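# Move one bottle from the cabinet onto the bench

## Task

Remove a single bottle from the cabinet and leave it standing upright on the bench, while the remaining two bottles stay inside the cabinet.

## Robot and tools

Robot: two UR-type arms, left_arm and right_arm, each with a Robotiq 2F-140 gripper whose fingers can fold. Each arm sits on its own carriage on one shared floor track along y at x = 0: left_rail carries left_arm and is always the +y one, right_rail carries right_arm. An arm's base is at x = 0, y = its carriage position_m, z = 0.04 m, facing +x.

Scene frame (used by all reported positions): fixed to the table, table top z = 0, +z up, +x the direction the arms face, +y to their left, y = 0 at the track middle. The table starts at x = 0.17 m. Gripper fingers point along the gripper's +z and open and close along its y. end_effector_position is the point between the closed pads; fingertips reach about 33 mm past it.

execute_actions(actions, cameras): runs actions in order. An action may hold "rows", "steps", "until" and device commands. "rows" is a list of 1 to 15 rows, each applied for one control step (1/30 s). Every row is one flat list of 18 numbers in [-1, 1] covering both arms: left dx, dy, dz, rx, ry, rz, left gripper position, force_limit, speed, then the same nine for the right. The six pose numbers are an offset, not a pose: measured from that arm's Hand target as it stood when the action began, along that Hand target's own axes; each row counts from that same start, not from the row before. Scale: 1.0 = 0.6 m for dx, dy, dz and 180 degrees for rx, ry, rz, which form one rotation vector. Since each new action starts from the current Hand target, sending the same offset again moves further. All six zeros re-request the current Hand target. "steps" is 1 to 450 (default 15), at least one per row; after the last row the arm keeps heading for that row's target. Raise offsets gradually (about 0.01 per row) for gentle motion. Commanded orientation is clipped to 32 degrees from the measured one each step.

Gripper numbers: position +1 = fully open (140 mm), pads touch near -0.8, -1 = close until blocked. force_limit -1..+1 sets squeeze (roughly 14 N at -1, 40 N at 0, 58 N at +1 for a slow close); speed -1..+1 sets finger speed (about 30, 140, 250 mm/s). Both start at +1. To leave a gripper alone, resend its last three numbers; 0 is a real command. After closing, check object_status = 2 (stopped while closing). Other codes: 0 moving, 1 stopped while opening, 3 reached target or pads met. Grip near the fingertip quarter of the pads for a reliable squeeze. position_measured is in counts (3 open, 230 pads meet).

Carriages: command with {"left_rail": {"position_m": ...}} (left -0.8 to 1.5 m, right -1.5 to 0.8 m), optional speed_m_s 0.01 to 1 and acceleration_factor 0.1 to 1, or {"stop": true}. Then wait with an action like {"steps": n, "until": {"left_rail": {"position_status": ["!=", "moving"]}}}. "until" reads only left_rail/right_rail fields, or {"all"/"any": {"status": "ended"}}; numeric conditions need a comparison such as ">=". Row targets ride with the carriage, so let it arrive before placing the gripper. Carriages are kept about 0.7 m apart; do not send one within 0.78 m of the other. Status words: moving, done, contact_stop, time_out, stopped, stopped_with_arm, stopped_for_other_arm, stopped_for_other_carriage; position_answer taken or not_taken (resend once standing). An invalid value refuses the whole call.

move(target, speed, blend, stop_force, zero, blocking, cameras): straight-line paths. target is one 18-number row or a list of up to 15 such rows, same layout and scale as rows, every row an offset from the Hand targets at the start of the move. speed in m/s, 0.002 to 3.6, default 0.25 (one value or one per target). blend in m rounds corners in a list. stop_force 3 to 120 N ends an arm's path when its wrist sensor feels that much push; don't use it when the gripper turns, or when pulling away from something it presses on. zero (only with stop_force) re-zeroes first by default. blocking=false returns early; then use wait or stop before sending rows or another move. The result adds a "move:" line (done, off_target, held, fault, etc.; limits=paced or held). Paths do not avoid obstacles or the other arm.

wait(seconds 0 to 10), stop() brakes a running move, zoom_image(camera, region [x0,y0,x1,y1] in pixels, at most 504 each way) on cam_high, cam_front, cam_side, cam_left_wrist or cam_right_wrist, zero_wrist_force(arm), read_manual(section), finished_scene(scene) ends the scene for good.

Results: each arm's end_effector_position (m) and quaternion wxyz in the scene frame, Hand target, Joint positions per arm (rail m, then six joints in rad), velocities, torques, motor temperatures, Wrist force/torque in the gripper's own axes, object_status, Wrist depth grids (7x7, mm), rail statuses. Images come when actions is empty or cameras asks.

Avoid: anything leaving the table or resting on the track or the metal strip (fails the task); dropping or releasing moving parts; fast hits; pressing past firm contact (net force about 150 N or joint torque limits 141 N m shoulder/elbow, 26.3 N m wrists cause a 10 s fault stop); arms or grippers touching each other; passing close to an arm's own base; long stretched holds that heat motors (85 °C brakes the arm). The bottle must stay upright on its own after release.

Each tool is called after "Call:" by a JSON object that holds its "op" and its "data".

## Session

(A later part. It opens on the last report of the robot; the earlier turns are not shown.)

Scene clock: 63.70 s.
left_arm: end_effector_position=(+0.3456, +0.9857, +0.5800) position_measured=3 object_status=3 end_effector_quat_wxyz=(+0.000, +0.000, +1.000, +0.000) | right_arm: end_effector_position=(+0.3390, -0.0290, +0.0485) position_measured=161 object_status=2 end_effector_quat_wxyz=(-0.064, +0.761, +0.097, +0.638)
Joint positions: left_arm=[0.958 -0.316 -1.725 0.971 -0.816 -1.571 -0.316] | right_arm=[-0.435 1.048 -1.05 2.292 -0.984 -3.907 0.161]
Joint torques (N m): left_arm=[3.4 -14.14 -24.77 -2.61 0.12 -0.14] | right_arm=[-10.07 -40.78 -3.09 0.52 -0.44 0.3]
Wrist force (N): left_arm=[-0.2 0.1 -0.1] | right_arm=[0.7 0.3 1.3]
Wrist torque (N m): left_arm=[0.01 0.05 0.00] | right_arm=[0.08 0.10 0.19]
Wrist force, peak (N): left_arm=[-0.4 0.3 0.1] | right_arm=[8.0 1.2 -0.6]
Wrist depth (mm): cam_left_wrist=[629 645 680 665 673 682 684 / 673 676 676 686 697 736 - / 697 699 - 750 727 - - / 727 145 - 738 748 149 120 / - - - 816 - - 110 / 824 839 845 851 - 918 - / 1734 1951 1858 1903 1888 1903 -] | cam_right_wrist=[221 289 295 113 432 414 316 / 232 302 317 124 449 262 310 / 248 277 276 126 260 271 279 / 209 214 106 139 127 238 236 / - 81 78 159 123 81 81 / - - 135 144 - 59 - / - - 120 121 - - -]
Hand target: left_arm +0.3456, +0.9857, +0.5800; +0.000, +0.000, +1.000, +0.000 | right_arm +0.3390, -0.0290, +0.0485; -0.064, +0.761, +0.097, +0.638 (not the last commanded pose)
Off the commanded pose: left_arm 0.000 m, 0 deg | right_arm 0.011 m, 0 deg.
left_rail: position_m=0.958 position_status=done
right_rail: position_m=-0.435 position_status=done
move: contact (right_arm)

Call:
{"op": "execute_actions", "data": {"actions": [{"rows":[[0,0,0,0,0,0,1,1,1,0,0,0,0,0,0,0.1,-0.3,-1]],"steps":60}]}}

Call:
{"op": "move", "data": {"target": [0,0,0,0,0,0,1,1,1,0.0328,0,-0.131,0,0,0,0.1,-0.3,-1], "speed": 0.1, "cameras": ["cam_right_wrist","cam_front"]}}

Scene clock: 66.10 s.
left_arm: end_effector_position=(+0.3456, +0.9857, +0.5800) position_measured=3 object_status=3 end_effector_quat_wxyz=(+0.000, +0.000, +1.000, +0.000) | right_arm: end_effector_position=(+0.3390, -0.0290, +0.0485) position_measured=117 object_status=3 end_effector_quat_wxyz=(-0.064, +0.761, +0.097, +0.638)
Joint positions: left_arm=[0.958 -0.316 -1.725 0.971 -0.816 -1.571 -0.316] | right_arm=[-0.435 1.048 -1.05 2.292 -0.984 -3.907 0.161]
Joint torques (N m): left_arm=[3.2 -13.62 -25.24 -2.59 0.21 -0.13] | right_arm=[-8.78 -39.55 -2.69 -2.36 -0.51 0.35]
Wrist force (N): left_arm=[-0.2 -0.2 -0.2] | right_arm=[0.8 0.5 1.2]
Wrist torque (N m): left_arm=[-0.04 0.05 0.00] | right_arm=[0.04 0.11 0.13]
Wrist force, peak (N): left_arm=[-0.3 0.4 0.3] | right_arm=[1.0 0.8 1.7]
Wrist depth (mm): cam_left_wrist=[638 643 656 657 684 680 684 / 680 669 695 680 686 705 714 / 697 716 741 750 - 736 753 / 718 731 707 - 783 141 780 / - 783 791 813 816 - 110 / - - - - 922 887 - / - 1829 1843 1903 1919 1984 -] | cam_right_wrist=[221 288 295 113 434 412 316 / 232 301 315 123 451 261 297 / 250 281 279 126 272 270 279 / - 93 145 139 144 237 237 / - 77 162 159 172 79 82 / - - 136 144 147 - 71 / - - 119 121 123 - -]
Hand target: left_arm +0.3456, +0.9857, +0.5800; +0.000, +0.000, +1.000, +0.000 | right_arm +0.3390, -0.0290, +0.0485; -0.064, +0.761, +0.097, +0.638
Off the commanded pose: left_arm 0.000 m, 0 deg | right_arm 0.000 m, 0 deg.
left_rail: position_m=0.958 position_status=done
right_rail: position_m=-0.435 position_status=done

Scene clock: 67.57 s.
left_arm: end_effector_position=(+0.3456, +0.9857, +0.5800) position_measured=3 object_status=3 end_effector_quat_wxyz=(+0.000, +0.000, +1.000, +0.000) | right_arm: end_effector_position=(+0.2669, -0.0450, +0.0817) position_measured=117 object_status=3 end_effector_quat_wxyz=(-0.064, +0.761, +0.097, +0.638)
Joint positions: left_arm=[0.958 -0.316 -1.725 0.971 -0.816 -1.571 -0.316] | right_arm=[-0.435 1.243 -1.156 2.32 -0.835 -3.721 0.252]
Joint torques (N m): left_arm=[3.82 -13.75 -25.4 -2.55 0.23 -0.19] | right_arm=[11.44 -38.39 -20.16 1.43 2.8 2.14]
Wrist force (N): left_arm=[-0.2 0.4 0.0] | right_arm=[0.7 0.4 1.3]
Wrist torque (N m): left_arm=[0.07 0.04 0.00] | right_arm=[0.03 0.11 0.05]
Wrist force, peak (N): left_arm=[-0.1 0.5 -0.1] | right_arm=[0.8 0.6 2.3]
Wrist depth (mm): cam_left_wrist=[631 643 657 675 665 680 686 / 711 669 695 - - - 714 / - - - 716 755 778 748 / - - - 753 780 149 126 / - 780 - - - 149 110 / - 824 - - 861 - - / 1984 1843 1787 1858 1888 1951 -] | cam_right_wrist=[246 309 403 527 500 470 307 / 253 317 408 205 527 337 285 / 273 328 362 209 359 352 315 / - 94 247 233 160 307 307 / - 77 210 222 219 79 82 / - - 178 182 186 - 71 / - - 153 156 158 - -]
Hand target: left_arm +0.3456, +0.9857, +0.5800; +0.000, +0.000, +1.000, +0.000 | right_arm +0.2669, -0.0450, +0.0817; -0.064, +0.761, +0.097, +0.638
Off the commanded pose: left_arm 0.000 m, 0 deg | right_arm 0.000 m, 0 deg.
left_rail: position_m=0.958 position_status=done
right_rail: position_m=-0.435 position_status=done
move: done
camera_calibration:
cam_right_wrist: T_world_to_cam=[[0.219714, -0.972912, 0.0718887, -0.10471], [-0.514335, -0.178138, -0.838884, 0.193461], [0.828966, 0.147339, -0.539542, -0.0277827], [0, 0, 0, 1]] pos_world=[0.145541, -0.0633169, 0.154829]
Images, in order (width x height): cam_front 672x504, cam_right_wrist 672x504.

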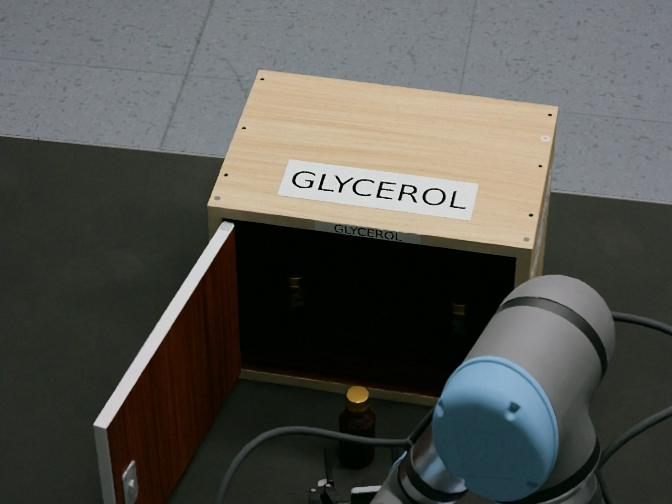

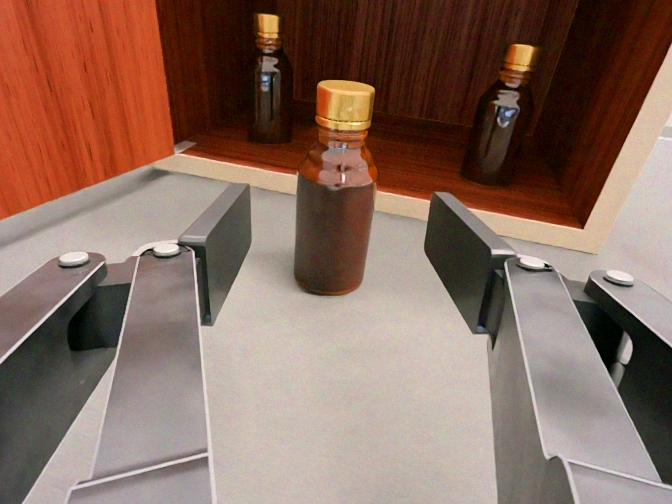

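Standing on the bench; the other two are still inside.

Call:
{"op": "finished_scene", "data": {"scene": 2}}

The scene is finished: the task was done.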